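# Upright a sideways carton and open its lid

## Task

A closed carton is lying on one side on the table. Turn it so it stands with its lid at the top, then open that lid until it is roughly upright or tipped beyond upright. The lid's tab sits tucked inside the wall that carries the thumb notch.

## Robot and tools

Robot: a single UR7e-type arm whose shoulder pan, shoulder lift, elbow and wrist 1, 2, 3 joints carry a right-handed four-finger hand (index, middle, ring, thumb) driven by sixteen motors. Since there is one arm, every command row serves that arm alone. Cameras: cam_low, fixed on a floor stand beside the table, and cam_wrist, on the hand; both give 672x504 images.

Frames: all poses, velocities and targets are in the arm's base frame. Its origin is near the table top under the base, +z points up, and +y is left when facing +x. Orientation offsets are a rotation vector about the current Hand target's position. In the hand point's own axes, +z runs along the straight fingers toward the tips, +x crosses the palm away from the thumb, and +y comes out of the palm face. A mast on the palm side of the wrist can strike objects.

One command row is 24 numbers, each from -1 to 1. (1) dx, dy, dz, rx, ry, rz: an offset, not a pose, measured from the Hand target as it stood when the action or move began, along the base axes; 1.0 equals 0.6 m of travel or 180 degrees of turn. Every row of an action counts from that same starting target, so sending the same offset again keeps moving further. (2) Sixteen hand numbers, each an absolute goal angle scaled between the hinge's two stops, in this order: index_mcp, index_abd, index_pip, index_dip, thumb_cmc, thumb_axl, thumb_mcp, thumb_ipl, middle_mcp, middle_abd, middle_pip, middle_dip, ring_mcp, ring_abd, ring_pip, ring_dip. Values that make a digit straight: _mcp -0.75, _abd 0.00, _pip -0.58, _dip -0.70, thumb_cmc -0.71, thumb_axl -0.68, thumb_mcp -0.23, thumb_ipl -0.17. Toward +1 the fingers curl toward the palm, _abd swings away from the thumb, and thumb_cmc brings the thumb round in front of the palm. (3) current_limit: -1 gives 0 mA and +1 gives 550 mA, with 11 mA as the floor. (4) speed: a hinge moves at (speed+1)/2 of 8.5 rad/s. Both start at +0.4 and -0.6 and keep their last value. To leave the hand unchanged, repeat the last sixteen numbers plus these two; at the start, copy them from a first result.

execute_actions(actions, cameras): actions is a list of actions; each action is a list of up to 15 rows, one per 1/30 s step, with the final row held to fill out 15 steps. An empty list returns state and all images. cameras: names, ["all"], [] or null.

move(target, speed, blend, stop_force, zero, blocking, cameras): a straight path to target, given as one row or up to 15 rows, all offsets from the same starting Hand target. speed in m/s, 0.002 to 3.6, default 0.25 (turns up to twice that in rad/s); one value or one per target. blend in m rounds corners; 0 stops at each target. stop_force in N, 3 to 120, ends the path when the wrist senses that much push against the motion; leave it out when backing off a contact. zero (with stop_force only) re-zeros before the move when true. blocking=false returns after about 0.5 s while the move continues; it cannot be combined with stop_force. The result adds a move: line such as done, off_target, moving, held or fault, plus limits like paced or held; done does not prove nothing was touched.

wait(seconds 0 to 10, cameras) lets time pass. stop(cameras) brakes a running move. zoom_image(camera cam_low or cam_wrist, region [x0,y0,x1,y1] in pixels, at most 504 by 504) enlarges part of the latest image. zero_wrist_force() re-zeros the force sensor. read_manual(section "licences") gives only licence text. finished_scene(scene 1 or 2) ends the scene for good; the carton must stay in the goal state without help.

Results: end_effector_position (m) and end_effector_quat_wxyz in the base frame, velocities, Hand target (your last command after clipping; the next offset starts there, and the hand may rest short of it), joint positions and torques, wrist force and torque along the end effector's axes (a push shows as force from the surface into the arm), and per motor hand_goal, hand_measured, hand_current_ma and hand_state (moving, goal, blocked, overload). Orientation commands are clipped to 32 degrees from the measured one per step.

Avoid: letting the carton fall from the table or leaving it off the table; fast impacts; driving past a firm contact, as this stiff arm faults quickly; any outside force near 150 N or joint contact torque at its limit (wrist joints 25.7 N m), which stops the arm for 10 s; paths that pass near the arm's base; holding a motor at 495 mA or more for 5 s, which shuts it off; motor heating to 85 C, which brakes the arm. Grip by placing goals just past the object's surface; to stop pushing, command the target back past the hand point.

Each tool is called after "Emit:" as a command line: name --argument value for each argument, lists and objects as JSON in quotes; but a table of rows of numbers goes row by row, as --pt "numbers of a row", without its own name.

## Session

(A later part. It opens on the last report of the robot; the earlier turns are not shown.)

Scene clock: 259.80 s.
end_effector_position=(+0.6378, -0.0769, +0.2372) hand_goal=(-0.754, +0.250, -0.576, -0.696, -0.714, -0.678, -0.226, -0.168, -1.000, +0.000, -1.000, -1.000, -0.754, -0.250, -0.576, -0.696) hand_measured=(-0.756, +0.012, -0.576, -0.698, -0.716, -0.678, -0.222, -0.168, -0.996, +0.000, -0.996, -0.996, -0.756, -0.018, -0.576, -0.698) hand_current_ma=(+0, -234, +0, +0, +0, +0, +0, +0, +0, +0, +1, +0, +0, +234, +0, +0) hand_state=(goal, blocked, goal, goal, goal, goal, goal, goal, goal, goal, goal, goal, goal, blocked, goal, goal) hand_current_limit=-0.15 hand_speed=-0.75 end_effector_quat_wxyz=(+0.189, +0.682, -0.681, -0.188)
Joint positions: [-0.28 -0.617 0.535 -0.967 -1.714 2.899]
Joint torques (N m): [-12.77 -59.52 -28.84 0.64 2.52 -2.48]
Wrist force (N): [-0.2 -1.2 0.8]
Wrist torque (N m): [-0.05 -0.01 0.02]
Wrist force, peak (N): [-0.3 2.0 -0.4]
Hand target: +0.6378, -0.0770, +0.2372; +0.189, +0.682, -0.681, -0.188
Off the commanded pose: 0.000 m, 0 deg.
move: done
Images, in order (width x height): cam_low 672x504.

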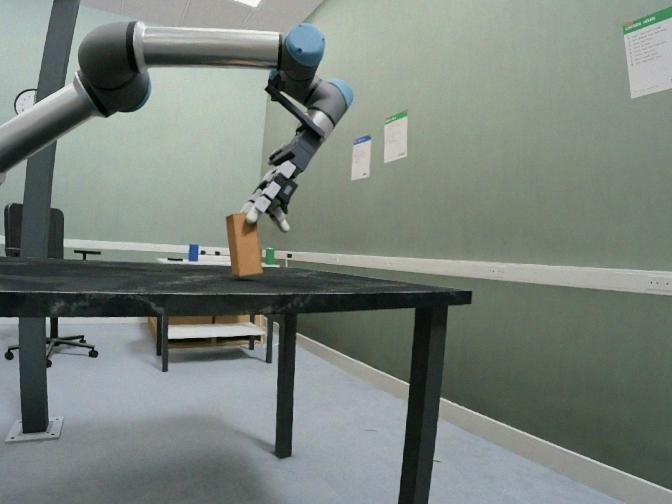

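Emit:
move --target '[0,0,-0.06,0,0,0,-0.754,0.25,-0.576,-0.696,-0.714,-0.678,-0.226,-0.168,-1,0,-1,-1,-0.754,-0.25,-0.576,-0.696,-0.15,-0.75]' --speed 0.02 --stop_force 4

Emit:
move --target '[0.024,0,-0.006,0,0,0,-0.754,0.25,-0.576,-0.696,-0.714,-0.678,-0.226,-0.168,-1,0,-1,-1,-0.754,-0.25,-0.576,-0.696,-0.15,-0.75]' --speed 0.03 --cameras '["cam_low"]'

Emit:
zoom_image --camera "cam_low" --region '[200, 180, 300, 300]'

Scene clock: 266.43 s.
end_effector_position=(+0.6378, -0.0770, +0.2278) hand_goal=(-0.754, +0.250, -0.576, -0.696, -0.714, -0.678, -0.226, -0.168, -1.000, +0.000, -1.000, -1.000, -0.754, -0.250, -0.576, -0.696) hand_measured=(-0.754, +0.014, -0.572, -0.696, -0.716, -0.678, -0.222, -0.168, -0.998, +0.000, -0.996, -0.996, -0.756, -0.018, -0.574, -0.696) hand_current_ma=(+0, -234, +0, +0, +0, +0, +0, +0, +0, +0, +0, +0, +0, +234, +0, +0) hand_state=(goal, blocked, goal, goal, goal, goal, goal, goal, goal, goal, goal, goal, goal, blocked, goal, goal) hand_current_limit=-0.15 hand_speed=-0.75 end_effector_quat_wxyz=(+0.189, +0.682, -0.681, -0.188)
Joint positions: [-0.28 -0.619 0.564 -0.993 -1.714 2.899]
Joint torques (N m): [-11.72 -54.16 -22.72 -3.39 2.43 -2.03]
Wrist force (N): [0.0 -0.7 -0.2]
Wrist torque (N m): [-0.02 0.04 0.05]
Wrist force, peak (N): [0.9 0.6 -3.4]
Hand target: +0.6378, -0.0770, +0.2278; +0.189, +0.682, -0.681, -0.188 (not the last commanded pose)
Off the commanded pose: 0.027 m, 0 deg.
move: contact

Scene clock: 267.30 s.
end_effector_position=(+0.6522, -0.0769, +0.2242) hand_goal=(-0.754, +0.250, -0.576, -0.696, -0.714, -0.678, -0.226, -0.168, -1.000, +0.000, -1.000, -1.000, -0.754, -0.250, -0.576, -0.696) hand_measured=(-0.742, +0.014, -0.568, -0.692, -0.716, -0.678, -0.222, -0.168, -0.998, +0.000, -0.996, -0.996, -0.746, -0.018, -0.570, -0.692) hand_current_ma=(+3, -234, +2, +0, +0, +0, +0, +0, +0, +0, +0, +0, +2, +234, +1, +0) hand_state=(goal, blocked, goal, goal, goal, goal, goal, goal, goal, goal, goal, goal, goal, blocked, goal, goal) hand_current_limit=-0.15 hand_speed=-0.75 end_effector_quat_wxyz=(+0.189, +0.682, -0.681, -0.188)
Joint positions: [-0.275 -0.55 0.441 -0.939 -1.712 2.904]
Joint torques (N m): [3.6 -70.48 -8.75 -3.36 1.8 1.45]
Wrist force (N): [0.7 0.4 -2.6]
Wrist torque (N m): [0.09 0.23 0.07]
Wrist force, peak (N): [0.9 0.3 -2.8]
Hand target: +0.6522, -0.0770, +0.2242; +0.189, +0.682, -0.681, -0.188
Off the commanded pose: 0.000 m, 0 deg.
move: done
Images, in order (width x height): cam_low 672x504.

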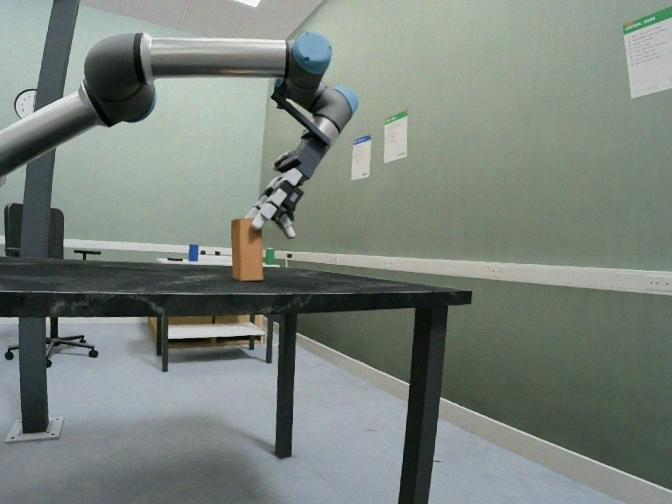

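Scaled by 4.200 from the camera's 672x504 image, which has a finer 960x720 frame.

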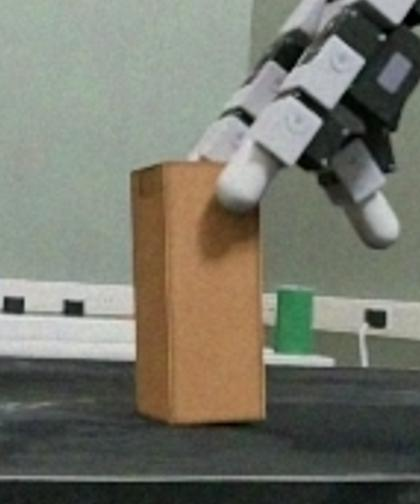

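Emit:
move --pt "0 0 0 0 0 0 -0.754 -0.22 -0.576 -0.696 -0.714 -0.678 -0.226 -0.168 -1 0 -1 -1 -0.754 0.22 -0.576 -0.696 0 -0.95" --pt "-0.0462 0 0.02 0 -0.0611 0 -0.754 -0.22 -0.576 -0.696 -0.714 -0.678 -0.226 -0.168 -1 0 -1 -1 -0.754 0.22 -0.576 -0.696 0 -0.95" --pt "-0.0837 0 0.0667 0 -0.1167 0 -0.754 -0.22 -0.576 -0.696 -0.714 -0.678 -0.226 -0.168 -1 0 -1 -1 -0.754 0.22 -0.576 -0.696 0 -0.95" --pt "-0.12 0 0.13 0 -0.1722 0 -0.754 -0.22 -0.576 -0.696 -0.714 -0.678 -0.226 -0.168 -1 0 -1 -1 -0.754 0.22 -0.576 -0.696 0 -0.95" --blend '[0,0.01,0.01,0]' --speed 0.12 --cameras '["all"]'

Emit:
zoom_image --camera "cam_low" --region '[200, 180, 300, 300]'

Emit:
zoom_image --camera "cam_wrist" --region '[180, 40, 420, 220]'

Scene clock: 313.40 s.
end_effector_position=(+0.5802, -0.0771, +0.3021) hand_goal=(-0.754, -0.220, -0.576, -0.696, -0.714, -0.678, -0.226, -0.168, -1.000, +0.000, -1.000, -1.000, -0.754, +0.220, -0.576, -0.696) hand_measured=(-0.756, -0.214, -0.574, -0.694, -0.716, -0.678, -0.222, -0.168, -0.996, +0.000, -0.996, -0.996, -0.756, +0.216, -0.574, -0.694) hand_current_ma=(+0, +1, +0, +0, +0, +0, +0, +0, +0, +0, +0, +0, +0, +0, +0, +0) hand_state=(goal, goal, goal, goal, goal, goal, goal, goal, goal, goal, goal, goal, goal, goal, goal, goal) hand_current_limit=0.00 hand_speed=-0.95 end_effector_quat_wxyz=(+0.000, +0.707, -0.707, +0.001)
Joint positions: [-0.348 -1.165 1.219 -1.626 -1.572 2.793]
Joint torques (N m): [11.11 -45.28 -28.46 -1.18 -3.15 2.64]
Wrist force (N): [-0.3 -0.3 0.2]
Wrist torque (N m): [-0.01 -0.01 0.07]
Wrist force, peak (N): [0.8 0.3 -2.8]
Hand target: +0.5802, -0.0770, +0.3022; +0.000, +0.707, -0.707, +0.001
Off the commanded pose: 0.000 m, 0 deg.
move: done
camera_calibration:
cam_wrist: T_world_to_cam=[[-0.632968, 0.77307, -0.0413971, 0.478592], [0.529323, 0.471176, 0.705557, -0.528318], [0.56495, 0.424682, -0.707443, 0.044157], [0, 0, 0, 1]] pos_world=[0.557638, -0.139808, 0.423809]

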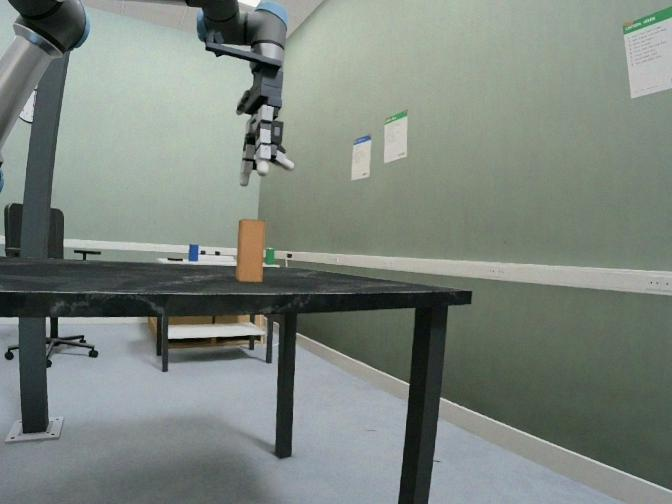

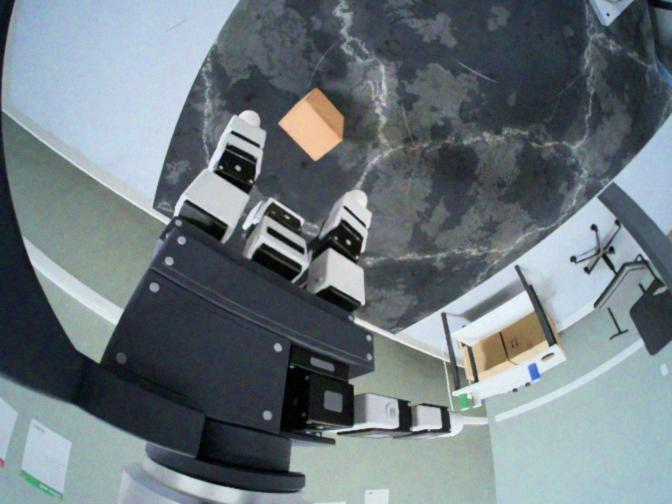

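Scaled by 4.200 from the camera's 672x504 image, which has a finer 960x720 frame.

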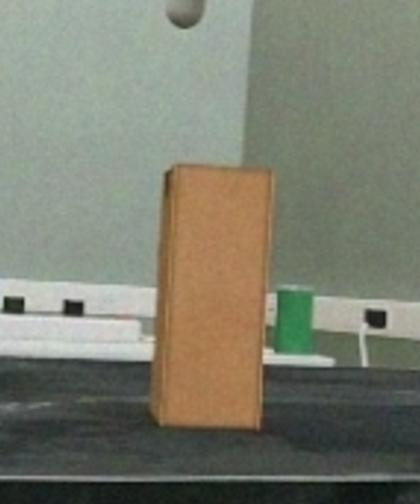

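Scaled by 2.100 from the camera's 672x504 image, which has a finer 960x720 frame.

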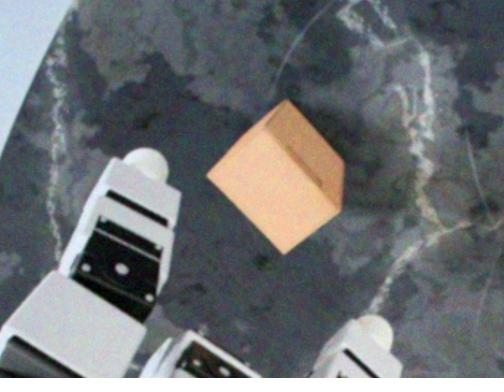

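Emit:
move --pt "0.0063 -0.005 -0.192 0 0 0 -0.754 -0.22 -0.576 -0.696 -0.714 -0.678 -0.226 -0.168 -1 0 -1 -1 -0.754 0.22 -0.576 -0.696 0 -0.7" --pt "0.0063 -0.005 -0.192 0 0 0 -0.754 0.25 -0.576 -0.696 -0.714 -0.678 -0.226 -0.168 -1 0 -1 -1 -0.754 -0.25 -0.576 -0.696 -0.15 -0.75" --speed 0.12 --cameras '["all"]'

Emit:
zoom_image --camera "cam_low" --region '[200, 180, 300, 300]'

Scene clock: 331.13 s.
end_effector_position=(+0.5840, -0.0800, +0.1870) hand_goal=(-0.754, +0.250, -0.576, -0.696, -0.714, -0.678, -0.226, -0.168, -1.000, +0.000, -1.000, -1.000, -0.754, -0.250, -0.576, -0.696) hand_measured=(-0.754, -0.068, -0.574, -0.694, -0.716, -0.678, -0.222, -0.168, -0.996, +0.000, -0.996, -0.996, -0.756, +0.058, -0.574, -0.694) hand_current_ma=(+0, -234, +0, +0, +0, +0, +0, +0, +0, +0, +0, +0, +0, +234, +0, +0) hand_state=(goal, blocked, goal, goal, goal, goal, goal, goal, goal, goal, goal, goal, goal, blocked, goal, goal) hand_current_limit=-0.15 hand_speed=-0.75 end_effector_quat_wxyz=(+0.000, +0.707, -0.707, +0.001)
Joint positions: [-0.35 -1.102 1.427 -1.897 -1.572 2.791]
Joint torques (N m): [-5.88 -53.74 -28.82 -4.75 1.65 -0.98]
Wrist force (N): [-0.2 -0.2 0.2]
Wrist torque (N m): [0.01 -0.01 0.08]
Wrist force, peak (N): [-0.2 -0.3 1.6]
Hand target: +0.5840, -0.0800, +0.1870; +0.000, +0.707, -0.707, +0.001
Off the commanded pose: 0.000 m, 0 deg.
move: done
camera_calibration:
cam_wrist: T_world_to_cam=[[-0.63301, 0.773028, -0.0415381, 0.478536], [0.529241, 0.471292, 0.705541, -0.447686], [0.564979, 0.424631, -0.707451, -0.038206], [0, 0, 0, 1]] pos_world=[0.561438, -0.142707, 0.308709]

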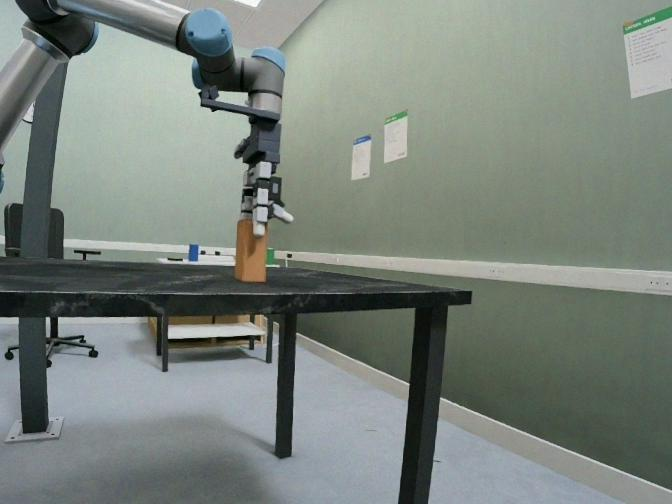

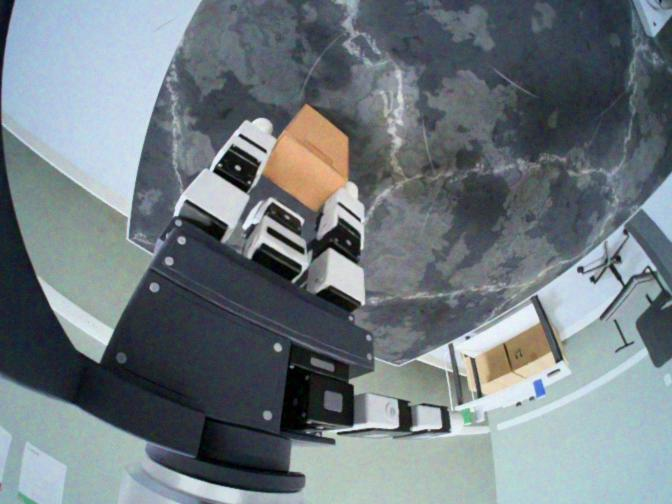

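Scaled by 4.200 from the camera's 672x504 image, which has a finer 960x720 frame.

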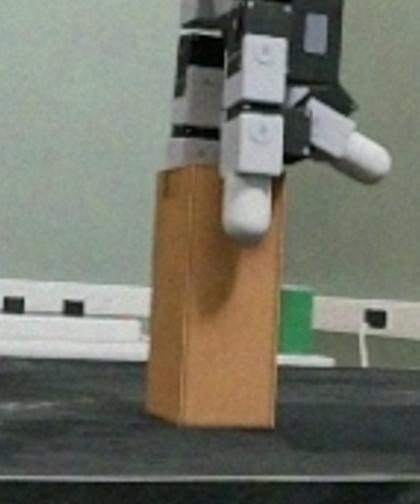

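Emit:
move --pt "0 0 0.02 0 0 0 -0.754 0.25 -0.576 -0.696 -0.714 -0.678 -0.226 -0.168 -1 0 -1 -1 -0.754 -0.25 -0.576 -0.696 -0.15 -0.75" --pt "-0.0058 -0.2228 0.025 0 0 0.4722 -0.754 0.25 -0.576 -0.696 -0.714 -0.678 -0.226 -0.168 -1 0 -1 -1 -0.754 -0.25 -0.576 -0.696 -0.15 -0.75" --pt "0.0782 -0.2265 0.02 0 0 0.9444 -0.754 0.25 -0.576 -0.696 -0.714 -0.678 -0.226 -0.168 -1 0 -1 -1 -0.754 -0.25 -0.576 -0.696 -0.15 -0.75" --blend '[0.005,0.02,0]' --speed 0.35 --cameras '["cam_low"]'

Emit:
move --target '[0,0,-0.05,0,0,0,-0.754,0.25,-0.576,-0.696,-0.714,-0.678,-0.226,-0.168,-1,0,-1,-1,-0.754,-0.25,-0.576,-0.696,-0.15,-0.75]' --speed 0.02 --stop_force 3 --cameras '["all"]'

Emit:
zoom_image --camera "cam_low" --region '[180, 170, 300, 300]'

Scene clock: 349.97 s.
end_effector_position=(+0.6309, -0.2160, +0.1990) hand_goal=(-0.754, +0.250, -0.576, -0.696, -0.714, -0.678, -0.226, -0.168, -1.000, +0.000, -1.000, -1.000, -0.754, -0.250, -0.576, -0.696) hand_measured=(-0.754, -0.068, -0.574, -0.694, -0.716, -0.678, -0.222, -0.168, -0.996, +0.000, -0.996, -0.996, -0.756, +0.058, -0.574, -0.694) hand_current_ma=(+0, -234, +0, +0, +0, +0, +0, +0, +0, +0, +0, +0, +0, +234, +0, +0) hand_state=(goal, blocked, goal, goal, goal, goal, goal, goal, goal, goal, goal, goal, goal, blocked, goal, goal) hand_current_limit=-0.15 hand_speed=-0.75 end_effector_quat_wxyz=(-0.001, +0.766, +0.643, +0.000)
Joint positions: [-0.546 -1.332 1.715 -1.953 -1.57 -0.372]
Joint torques (N m): [10.22 -39.96 -9.09 -0.87 2.83 -2.32]
Wrist force (N): [-0.3 -0.4 0.3]
Wrist torque (N m): [-0.03 0.02 -0.02]
Wrist force, peak (N): [-0.3 0.0 1.9]
Hand target: +0.6309, -0.2159, +0.1990; -0.001, +0.766, +0.643, +0.000
Off the commanded pose: 0.000 m, 0 deg.
move: done
Images, in order (width x height): cam_low 672x504.

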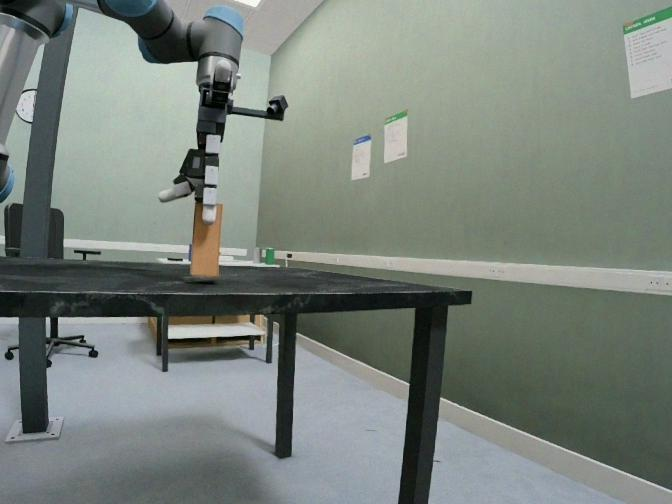

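Scene clock: 351.73 s.
end_effector_position=(+0.6309, -0.2159, +0.1863) hand_goal=(-0.754, +0.250, -0.576, -0.696, -0.714, -0.678, -0.226, -0.168, -1.000, +0.000, -1.000, -1.000, -0.754, -0.250, -0.576, -0.696) hand_measured=(-0.754, -0.068, -0.574, -0.694, -0.716, -0.678, -0.222, -0.168, -0.996, +0.000, -0.996, -0.996, -0.756, +0.056, -0.576, -0.694) hand_current_ma=(+0, -234, +0, +0, +0, +0, +0, +0, +0, +0, +0, +0, +0, +234, +0, +0) hand_state=(goal, blocked, goal, goal, goal, goal, goal, goal, goal, goal, goal, goal, goal, blocked, goal, goal) hand_current_limit=-0.15 hand_speed=-0.75 end_effector_quat_wxyz=(-0.001, +0.766, +0.643, +0.000)
Joint positions: [-0.546 -1.32 1.735 -1.985 -1.57 -0.372]
Joint torques (N m): [8.92 -43.4 -30.59 -4.91 2.55 -2.36]
Wrist force (N): [-0.4 -0.2 0.3]
Wrist torque (N m): [0.01 0.03 0.00]
Wrist force, peak (N): [-1.4 -1.0 -3.8]
Hand target: +0.6309, -0.2159, +0.1863; -0.001, +0.766, +0.643, +0.000 (not the last commanded pose)
Off the commanded pose: 0.017 m, 0 deg.
move: contact
camera_calibration:
cam_wrist: T_world_to_cam=[[0.489053, -0.871263, -0.0415661, -0.449693], [-0.603037, -0.372156, 0.705582, 0.124266], [-0.630217, -0.320001, -0.707408, 0.585774], [0, 0, 0, 1]] pos_world=[0.664025, -0.158106, 0.30801]

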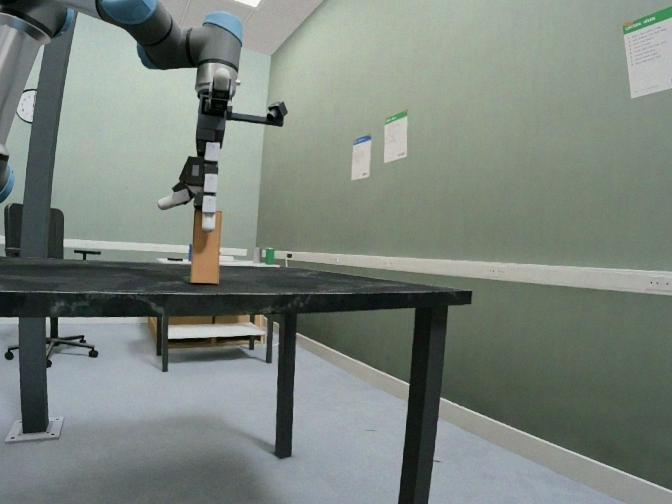

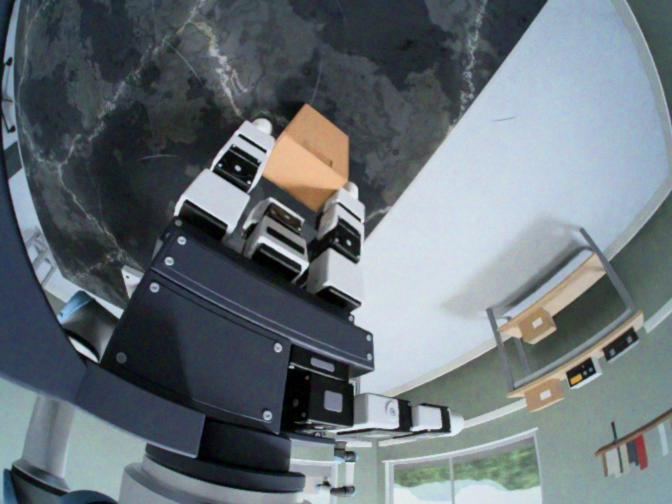

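Scaled by 3.877 from the camera's 672x504 image, which has a finer 960x720 frame.

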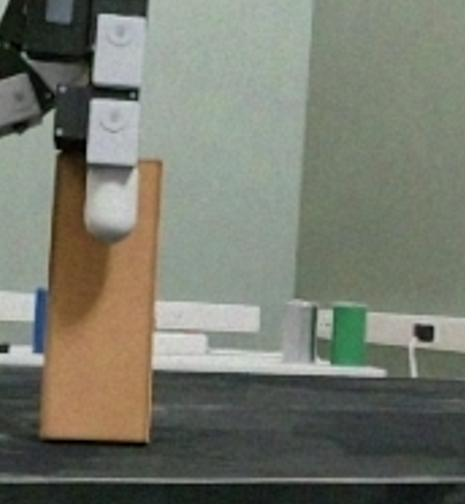

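Emit:
move --pt "0 0 0 0 0 0 -0.754 -0.22 -0.576 -0.696 -0.714 -0.678 -0.226 -0.168 -1 0 -1 -1 -0.754 0.22 -0.576 -0.696 0 -0.95" --pt "0 0 0.25 0 0 0 -0.754 -0.22 -0.576 -0.696 -0.714 -0.678 -0.226 -0.168 -1 0 -1 -1 -0.754 0.22 -0.576 -0.696 0 -0.95" --pt "-0.05 0 0.35 0 0 -0.5 -0.754 -0.22 -0.576 -0.696 -0.714 -0.678 -0.226 -0.168 -1 0 -1 -1 -0.754 0.22 -0.576 -0.696 0 -0.95" --blend '[0,0.03,0]' --speed '[0.1,0.15,0.5]' --cameras '["all"]'

Emit:
zoom_image --camera "cam_low" --region '[180, 170, 300, 300]'

Scene clock: 403.93 s.
end_effector_position=(+0.6010, -0.2159, +0.3963) hand_goal=(-0.754, -0.220, -0.576, -0.696, -0.714, -0.678, -0.226, -0.168, -1.000, +0.000, -1.000, -1.000, -0.754, +0.220, -0.576, -0.696) hand_measured=(-0.754, -0.214, -0.574, -0.694, -0.716, -0.678, -0.222, -0.168, -0.996, +0.000, -0.996, -0.996, -0.756, +0.216, -0.576, -0.694) hand_current_ma=(+0, +1, +0, +0, +0, +0, +0, +0, +0, +0, +0, +0, +0, +0, +0, +0) hand_state=(goal, goal, goal, goal, goal, goal, goal, goal, goal, goal, goal, goal, goal, goal, goal, goal) hand_current_limit=0.00 hand_speed=-0.95 end_effector_quat_wxyz=(+0.000, +0.996, -0.087, +0.001)
Joint positions: [-0.416 -1.205 1.034 -1.401 -1.57 1.328]
Joint torques (N m): [-12.68 -49.83 -14.66 -4.83 -1.87 2.02]
Wrist force (N): [-0.3 -0.2 0.3]
Wrist torque (N m): [0.00 0.01 0.09]
Wrist force, peak (N): [-0.6 -0.3 1.7]
Hand target: +0.6009, -0.2159, +0.3963; +0.000, +0.996, -0.087, +0.001
Off the commanded pose: 0.000 m, 0 deg.
move: done
camera_calibration:
cam_wrist: T_world_to_cam=[[-0.871116, -0.489326, -0.0414346, 0.473494], [-0.372249, 0.602942, 0.705614, 0.0298679], [-0.320293, 0.630096, -0.707384, 0.734348], [0, 0, 0, 1]] pos_world=[0.658793, -0.249025, 0.518009]

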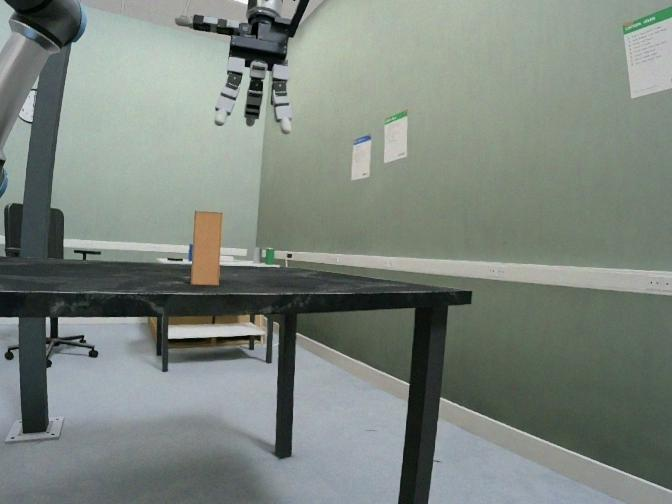

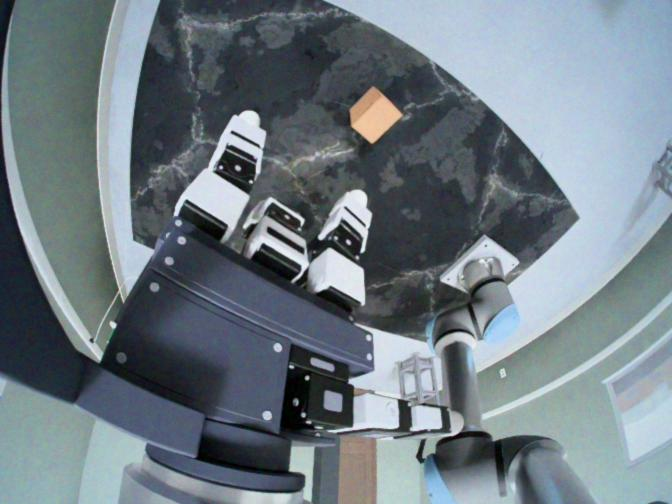

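Scaled by 3.877 from the camera's 672x504 image, which has a finer 960x720 frame.

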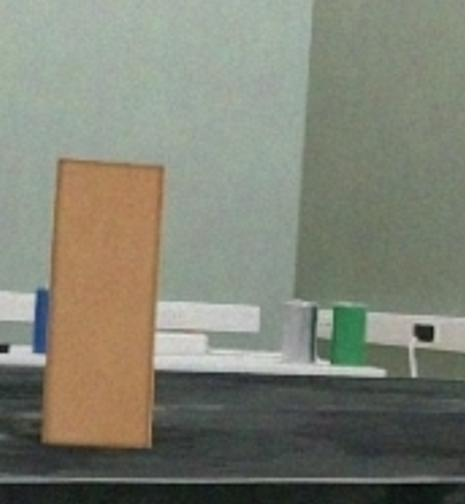

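Emit:
zoom_image --camera "cam_wrist" --region '[320, 60, 440, 160]'

Emit:
move --target '[0.0147,0.0062,-0.2272,0.312,-0.446,-0.385,-0.137,0,0.095,-0.261,0.571,-0.678,-0.2,-0.168,-1,0,-1,-1,-1,0,-1,-1,0.0,-0.3]' --speed 0.5 --cameras '["all"]'

Emit:
zoom_image --camera "cam_low" --region '[180, 170, 300, 300]'

Scaled by 4.200 from the camera's 672x504 image, which has a finer 960x720 frame.

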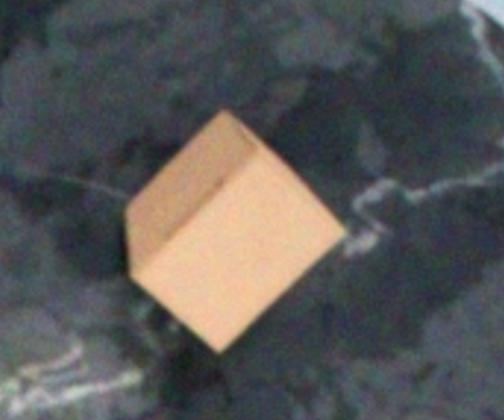

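Scene clock: 410.50 s.
end_effector_position=(+0.6098, -0.2121, +0.2599) hand_goal=(-0.138, +0.000, +0.094, -0.262, +0.570, -0.678, -0.200, -0.168, -1.000, +0.000, -1.000, -1.000, -1.000, +0.000, -1.000, -1.000) hand_measured=(-0.134, -0.004, +0.092, -0.266, +0.568, -0.678, -0.198, -0.168, -0.992, +0.000, -0.996, -0.996, -0.990, +0.002, -0.994, -0.998) hand_current_ma=(+0, +0, +0, +0, +0, +0, +0, +0, +2, +0, +0, +0, +3, +0, +1, +0) hand_state=(goal, goal, goal, goal, goal, goal, goal, goal, goal, goal, goal, goal, goal, goal, goal, goal) hand_current_limit=0.00 hand_speed=-0.30 end_effector_quat_wxyz=(+0.454, -0.454, +0.542, -0.542)
Joint positions: [-0.791 -1.174 2.083 -4.051 -0.956 3.141]
Joint torques (N m): [-13.43 -33.28 -22.04 -4.1 0.19 2.33]
Wrist force (N): [-0.3 0.4 -1.3]
Wrist torque (N m): [0.23 0.05 0.09]
Wrist force, peak (N): [-0.1 1.3 -1.8]
Hand target: +0.6097, -0.2122, +0.2600; +0.454, -0.454, +0.542, -0.542
Off the commanded pose: 0.000 m, 0 deg.
move: done
camera_calibration:
cam_wrist: T_world_to_cam=[[0.17511, 0.753906, -0.633216, 0.256938], [-0.612634, 0.58691, 0.529355, 0.316034], [0.770725, 0.295234, 0.564642, -0.428654], [0, 0, 0, 1]] pos_world=[0.478995, -0.252637, 0.237439]

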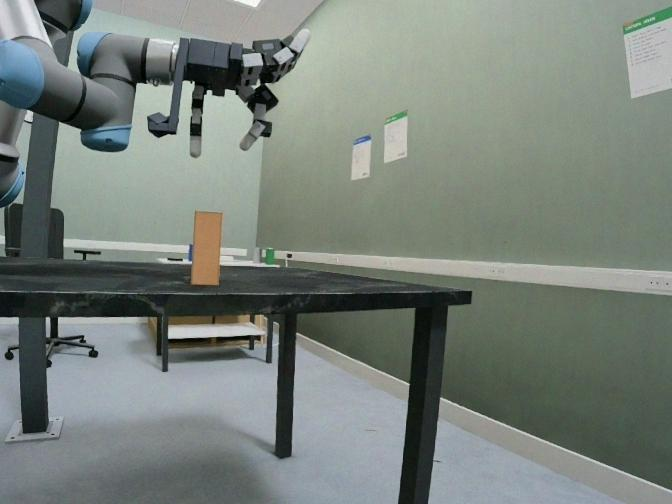

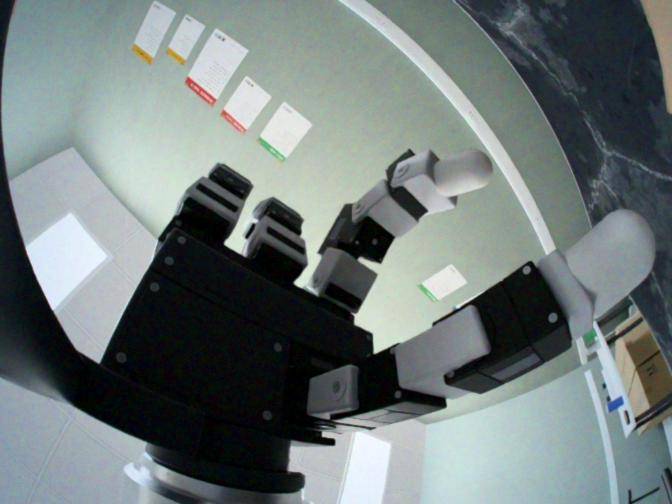

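Scaled by 3.877 from the camera's 672x504 image, which has a finer 960x720 frame.

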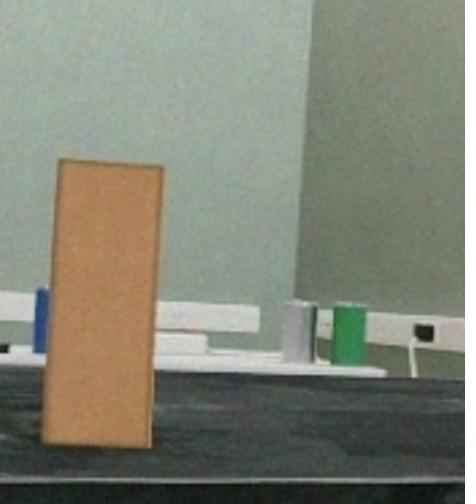

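Emit:
move --target '[-0.0067,0.005,-0.2217,0,0,0,-0.137,0,0.095,-0.261,0.571,-0.678,-0.34,-0.168,-1,0,-1,-1,-1,0,-1,-1,0.0,-0.3]' --speed 0.1 --stop_force 4 --cameras '["all"]'

Emit:
zoom_image --camera "cam_low" --region '[160, 150, 290, 300]'

Emit:
zoom_image --camera "cam_wrist" --region '[380, 120, 672, 420]'

Scene clock: 443.43 s.
end_effector_position=(+0.6057, -0.2092, +0.1270) hand_goal=(-0.138, +0.000, +0.094, -0.262, +0.570, -0.678, -0.340, -0.168, -1.000, +0.000, -1.000, -1.000, -1.000, +0.000, -1.000, -1.000) hand_measured=(-0.134, -0.004, +0.092, -0.266, +0.568, -0.678, -0.336, -0.168, -0.992, +0.000, -0.996, -0.996, -0.990, +0.002, -0.994, -0.998) hand_current_ma=(+0, +0, +0, +0, +0, +0, +1, +0, +2, +0, +0, +0, +3, +0, +1, +0) hand_state=(goal, goal, goal, goal, goal, goal, goal, goal, goal, goal, goal, goal, goal, goal, goal, goal) hand_current_limit=0.00 hand_speed=-0.30 end_effector_quat_wxyz=(+0.454, -0.454, +0.542, -0.542)
Joint positions: [-0.793 -0.86 2.113 -4.395 -0.955 3.141]
Joint torques (N m): [-4.88 -35.13 4.07 -3.88 0.82 2.36]
Wrist force (N): [0.0 0.4 -1.5]
Wrist torque (N m): [0.25 0.05 0.08]
Wrist force, peak (N): [0.0 1.7 -1.6]
Hand target: +0.6057, -0.2092, +0.1270; +0.454, -0.454, +0.542, -0.542
Off the commanded pose: 0.000 m, 0 deg.
move: done
camera_calibration:
cam_wrist: T_world_to_cam=[[0.175525, 0.75387, -0.633144, 0.170962], [-0.61254, 0.587109, 0.529243, 0.382182], [0.770705, 0.294931, 0.564827, -0.351367], [0, 0, 0, 1]] pos_world=[0.474894, -0.249637, 0.104438]

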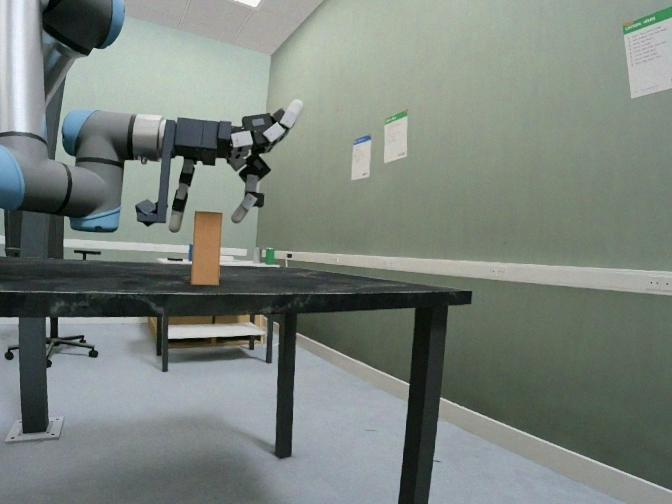

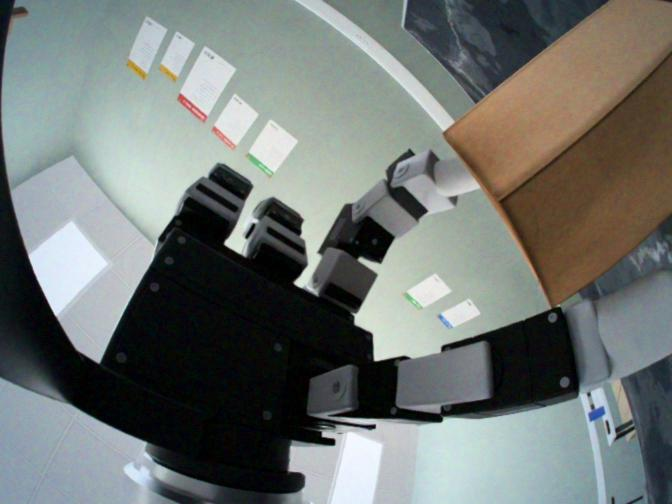

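Scaled by 3.360 from the camera's 672x504 image, which has a finer 960x720 frame.

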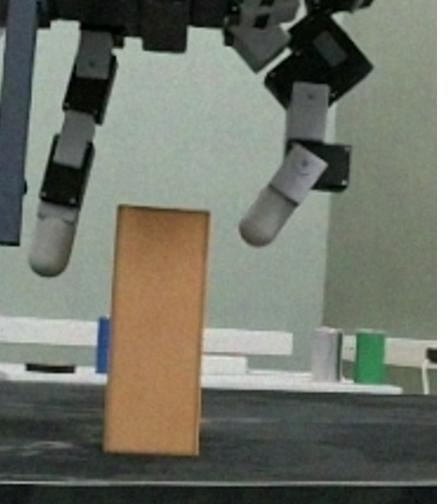

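Scaled by 1.680 from the camera's 672x504 image, which has a finer 960x720 frame.

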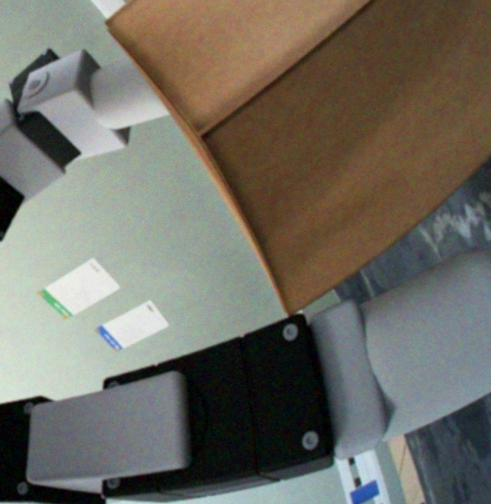

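Emit:
execute_actions --actions '[[[0,0,0,0,0,0,0.0,0,0.095,-0.261,0.571,-0.678,-0.22,-0.168,-1,0,-1,-1,-1,0,-1,-1,-0.2,-0.8]],[[0,0,0,0,0,0,0.06,0,0.095,-0.261,0.571,-0.678,-0.18,-0.168,-1,0,-1,-1,-1,0,-1,-1,-0.2,-0.8]],[[0,0,0,0,0,0,0.11,0,0.095,-0.261,0.571,-0.678,-0.15,-0.168,-1,0,-1,-1,-1,0,-1,-1,0,-0.8]],[[0,0,0,0,0,0,0.11,0,0.095,-0.261,0.571,-0.678,-0.15,-0.168,-1,0,-1,-1,-1,0,-1,-1,0,-0.8]]]' --cameras '["all"]'

Scene clock: 483.10 s.
end_effector_position=(+0.6057, -0.2092, +0.1270) hand_goal=(+0.110, +0.000, +0.094, -0.262, +0.570, -0.678, -0.150, -0.168, -1.000, +0.000, -1.000, -1.000, -1.000, +0.000, -1.000, -1.000) hand_measured=(+0.042, -0.004, +0.080, -0.266, +0.570, -0.678, -0.196, -0.174, -0.992, +0.000, -0.996, -0.996, -0.990, +0.002, -0.994, -0.998) hand_current_ma=(-92, +0, -4, +0, +0, +0, -65, -2, +2, +0, +0, +0, +3, +0, +1, +0) hand_state=(blocked, goal, goal, goal, goal, goal, blocked, goal, goal, goal, goal, goal, goal, goal, goal, goal) hand_current_limit=0.00 hand_speed=-0.80 end_effector_quat_wxyz=(+0.454, -0.454, +0.542, -0.542)
Joint positions: [-0.793 -0.86 2.113 -4.395 -0.955 3.141]
Joint torques (N m): [9.74 -34.55 2.15 -3.25 -2.33 1.73]
Wrist force (N): [-0.3 -1.5 -1.2]
Wrist torque (N m): [0.11 0.06 0.12]
Wrist force, peak (N): [-0.5 -1.6 -1.5]
Hand target: +0.6057, -0.2092, +0.1270; +0.454, -0.454, +0.542, -0.542
Off the commanded pose: 0.000 m, 0 deg.
Step readings (end_effector_position):
0: (+0.6057, -0.2092, +0.1270)
1: (+0.6057, -0.2092, +0.1270)
2: (+0.6057, -0.2092, +0.1270)
4: (+0.6057, -0.2092, +0.1270)
8: (+0.6057, -0.2092, +0.1270)
15: (+0.6057, -0.2092, +0.1270)
16: (+0.6057, -0.2092, +0.1270)
17: (+0.6057, -0.2092, +0.1270)
19: (+0.6057, -0.2092, +0.1270)
23: (+0.6057, -0.2092, +0.1270)
30: (+0.6057, -0.2092, +0.1270)
31: (+0.6057, -0.2092, +0.1270)
32: (+0.6057, -0.2092, +0.1270)
34: (+0.6057, -0.2092, +0.1270)
38: (+0.6057, -0.2092, +0.1270)
45: (+0.6057, -0.2092, +0.1270)
46: (+0.6057, -0.2092, +0.1270)
47: (+0.6057, -0.2092, +0.1270)
49: (+0.6057, -0.2092, +0.1270)
53: (+0.6057, -0.2092, +0.1270)
60: (+0.6057, -0.2092, +0.1270)
camera_calibration:
cam_wrist: T_world_to_cam=[[0.175525, 0.75387, -0.633144, 0.170962], [-0.61254, 0.587109, 0.529243, 0.382182], [0.770705, 0.294931, 0.564827, -0.351367], [0, 0, 0, 1]] pos_world=[0.474894, -0.249637, 0.104438]

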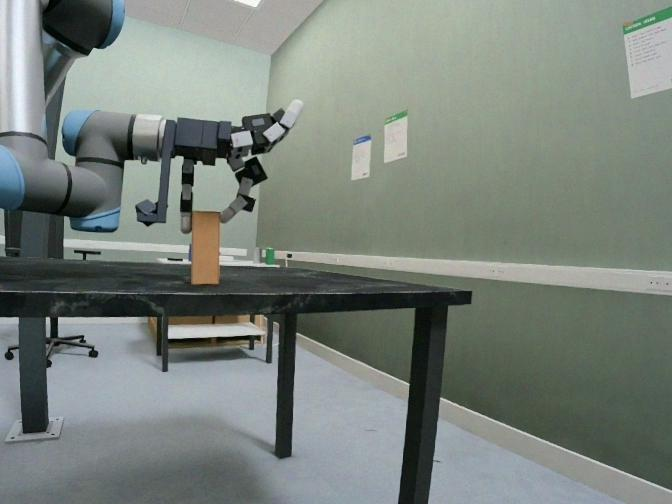

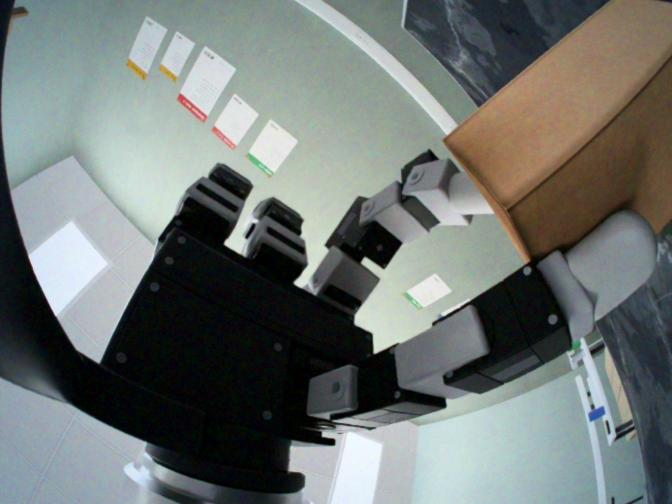

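Emit:
execute_actions --actions '[[[0,0,0,0,0,0,0.03,0,0.31,-0.381,0.571,-0.678,-0.15,-0.168,-1,0,-1,-1,-1,0,-1,-1,0.1,-0.8]],[[0,0,0,0,0,0,-0.05,0,0.53,-0.5,0.571,-0.678,-0.15,-0.168,-1,0,-1,-1,-1,0,-1,-1,0.1,-0.8]],[[0,0,0,0,0,0,-0.13,0,0.75,-0.62,0.571,-0.678,-0.15,-0.168,-1,0,-1,-1,-1,0,-1,-1,0.1,-0.8]],[[0,0,0,0,0,0,-0.205,0,0.97,-0.739,0.571,-0.678,-0.15,-0.168,-1,0,-1,-1,-1,0,-1,-1,0.1,-0.8]]]' --cameras '["all"]'

Scene clock: 496.07 s.
end_effector_position=(+0.6057, -0.2092, +0.1270) hand_goal=(-0.206, +0.000, +0.970, -0.740, +0.570, -0.678, -0.150, -0.168, -1.000, +0.000, -1.000, -1.000, -1.000, +0.000, -1.000, -1.000) hand_measured=(-0.210, -0.004, +0.964, -0.740, +0.574, -0.680, -0.164, -0.174, -0.992, +0.000, -0.996, -0.996, -0.990, +0.002, -0.994, -0.998) hand_current_ma=(-1, +0, -1, +0, +0, +0, -8, -2, +2, +0, +0, +0, +3, +0, +1, +0) hand_state=(goal, goal, goal, goal, goal, goal, goal, goal, goal, goal, goal, goal, goal, goal, goal, goal) hand_current_limit=0.10 hand_speed=-0.80 end_effector_quat_wxyz=(+0.454, -0.454, +0.542, -0.542)
Joint positions: [-0.793 -0.86 2.113 -4.395 -0.955 3.141]
Joint torques (N m): [9.88 -34.43 -1.45 -1.6 -2.39 -0.98]
Wrist force (N): [0.1 0.6 -1.6]
Wrist torque (N m): [0.28 0.03 0.09]
Wrist force, peak (N): [-0.5 -1.7 -1.3]
Hand target: +0.6057, -0.2092, +0.1270; +0.454, -0.454, +0.542, -0.542
Off the commanded pose: 0.000 m, 0 deg.
Step readings (end_effector_position):
0: (+0.6057, -0.2092, +0.1270)
1: (+0.6057, -0.2092, +0.1270)
2: (+0.6057, -0.2092, +0.1270)
4: (+0.6057, -0.2092, +0.1270)
8: (+0.6057, -0.2092, +0.1270)
15: (+0.6057, -0.2092, +0.1270)
16: (+0.6057, -0.2092, +0.1270)
17: (+0.6057, -0.2092, +0.1270)
19: (+0.6057, -0.2092, +0.1270)
23: (+0.6057, -0.2092, +0.1270)
30: (+0.6057, -0.2092, +0.1270)
31: (+0.6057, -0.2092, +0.1270)
32: (+0.6057, -0.2092, +0.1270)
34: (+0.6057, -0.2092, +0.1270)
38: (+0.6057, -0.2092, +0.1270)
45: (+0.6057, -0.2092, +0.1270)
46: (+0.6057, -0.2092, +0.1270)
47: (+0.6057, -0.2092, +0.1270)
49: (+0.6057, -0.2092, +0.1270)
53: (+0.6057, -0.2092, +0.1270)
60: (+0.6057, -0.2092, +0.1270)
camera_calibration:
cam_wrist: T_world_to_cam=[[0.175525, 0.75387, -0.633144, 0.170962], [-0.61254, 0.587109, 0.529243, 0.382182], [0.770705, 0.294931, 0.564827, -0.351367], [0, 0, 0, 1]] pos_world=[0.474894, -0.249637, 0.104438]

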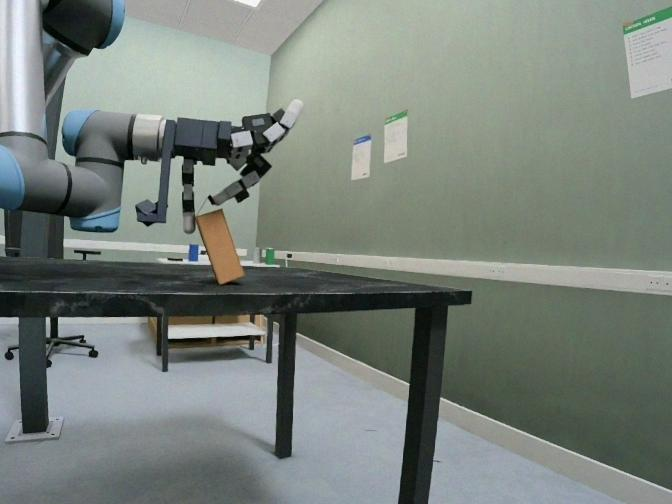

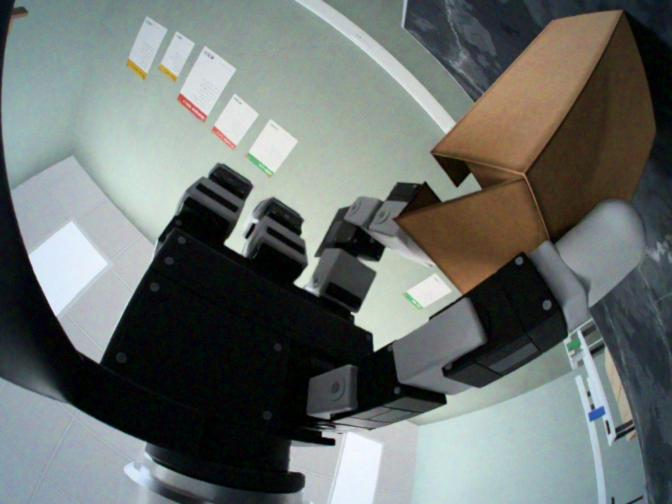

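Emit:
move --target '[0.0558,-0.0098,0,0,0,0,-0.205,0,0.97,-0.739,0.571,-0.678,-0.15,-0.168,-1,0,-1,-1,-1,0,-1,-1,0.1,-0.8]' --speed 0.04 --cameras '["all"]'

Emit:
zoom_image --camera "cam_low" --region '[130, 150, 330, 300]'

Scene clock: 505.90 s.
end_effector_position=(+0.6393, -0.2150, +0.1269) hand_goal=(-0.206, +0.000, +0.970, -0.740, +0.570, -0.678, -0.150, -0.168, -1.000, +0.000, -1.000, -1.000, -1.000, +0.000, -1.000, -1.000) hand_measured=(-0.210, -0.002, +0.970, -0.740, +0.572, -0.680, -0.164, -0.174, -0.992, +0.000, -0.996, -0.996, -0.990, +0.002, -0.994, -0.998) hand_current_ma=(+0, +0, +0, +0, +0, +0, -8, -2, +2, +0, +0, +0, +3, +0, +1, +0) hand_state=(goal, goal, goal, goal, goal, goal, goal, goal, goal, goal, goal, goal, goal, goal, goal, goal) hand_current_limit=0.10 hand_speed=-0.80 end_effector_quat_wxyz=(+0.454, -0.454, +0.542, -0.542) end_effector_velocity=(-0.001, +0.002, +0.000) end_effector_angular_velocity=(+0.000, -0.001, +0.002)
Joint positions: [-0.747 -0.829 2.015 -4.329 -1.001 3.141]
Joint velocities: [0 -0.001 0.005 -0.004 0.003 0]
Joint torques (N m): [-14.03 -49.78 3.04 -3.58 2.34 -2.15]
Wrist force (N): [-0.3 -0.9 -1.6]
Wrist torque (N m): [0.12 0.07 0.12]
Wrist force, peak (N): [-0.2 -0.1 -2.3]
Hand target: +0.6392, -0.2151, +0.1270; +0.454, -0.454, +0.542, -0.542
Off the commanded pose: 0.000 m, 0 deg.
move: done
camera_calibration:
cam_wrist: T_world_to_cam=[[0.175459, 0.753995, -0.633012, 0.169426], [-0.612479, 0.587006, 0.529428, 0.406145], [0.770768, 0.294814, 0.564802, -0.375555], [0, 0, 0, 1]] pos_world=[0.508494, -0.255437, 0.104338]

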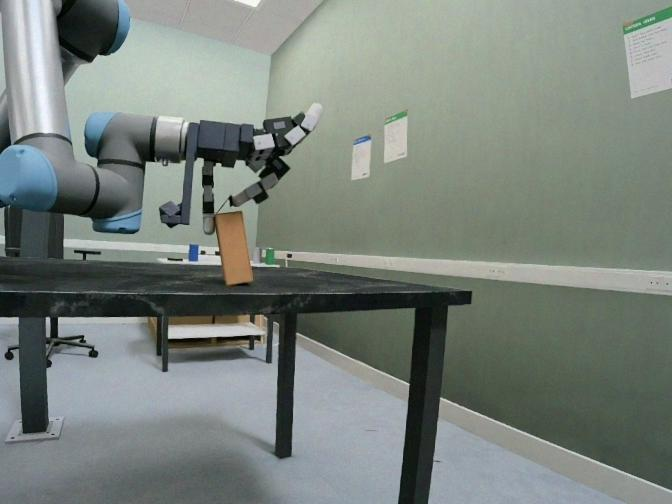

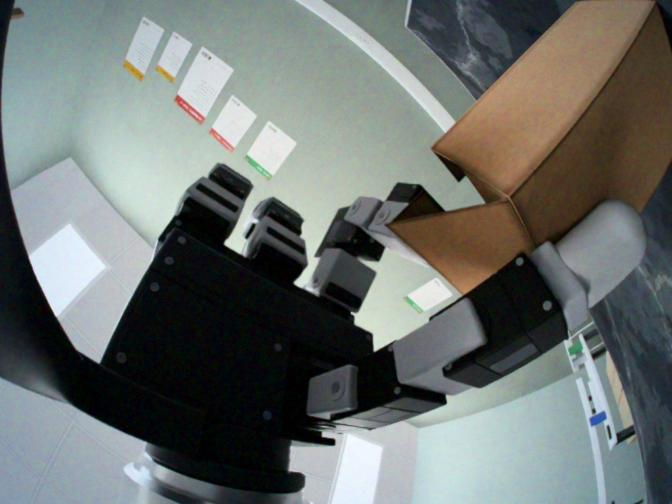

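Scaled by 2.520 from the camera's 672x504 image, which has a finer 960x720 frame.

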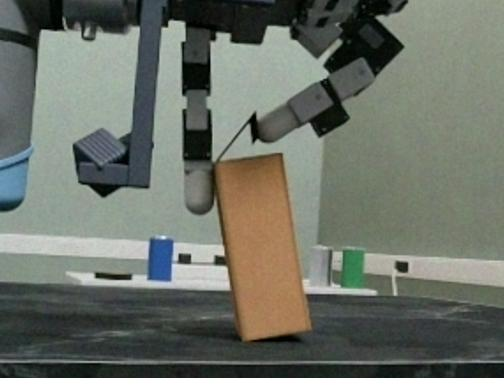

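Emit:
move --target '[0.0295,-0.0052,0,0,0,0,-0.205,0,0.97,-0.739,0.571,-0.678,-0.15,-0.168,-1,0,-1,-1,-1,0,-1,-1,0.1,-0.8]' --speed 0.03 --cameras '["cam_low"]'

Emit:
zoom_image --camera "cam_low" --region '[130, 150, 330, 300]'

Scene clock: 511.47 s.
end_effector_position=(+0.6570, -0.2181, +0.1269) hand_goal=(-0.206, +0.000, +0.970, -0.740, +0.570, -0.678, -0.150, -0.168, -1.000, +0.000, -1.000, -1.000, -1.000, +0.000, -1.000, -1.000) hand_measured=(-0.214, -0.002, +0.972, -0.738, +0.572, -0.680, -0.170, -0.174, -0.992, +0.000, -0.996, -0.996, -0.990, +0.002, -0.994, -0.998) hand_current_ma=(-1, +0, +0, +0, +0, +0, -13, -2, +2, +0, +0, +0, +3, +0, +1, +0) hand_state=(goal, goal, goal, goal, goal, goal, blocked, goal, goal, goal, goal, goal, goal, goal, goal, goal) hand_current_limit=0.10 hand_speed=-0.80 end_effector_quat_wxyz=(+0.454, -0.454, +0.542, -0.542)
Joint positions: [-0.725 -0.81 1.963 -4.294 -1.022 3.141]
Joint torques (N m): [-12.53 -49.69 0.64 -4 1.79 -2.2]
Wrist force (N): [0.3 -1.3 -1.7]
Wrist torque (N m): [0.07 0.03 0.15]
Wrist force, peak (N): [-0.6 -2.3 -1.8]
Hand target: +0.6569, -0.2182, +0.1270; +0.454, -0.454, +0.542, -0.542
Off the commanded pose: 0.000 m, 0 deg.
move: done
Images, in order (width x height): cam_low 672x504.

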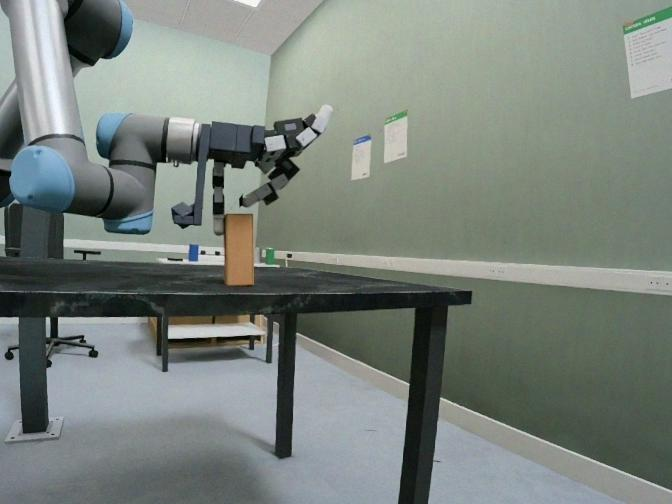

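Scaled by 2.520 from the camera's 672x504 image, which has a finer 960x720 frame.

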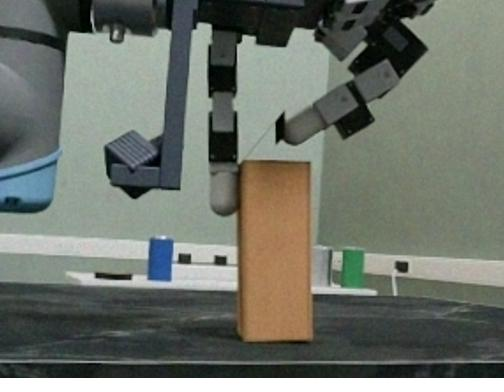

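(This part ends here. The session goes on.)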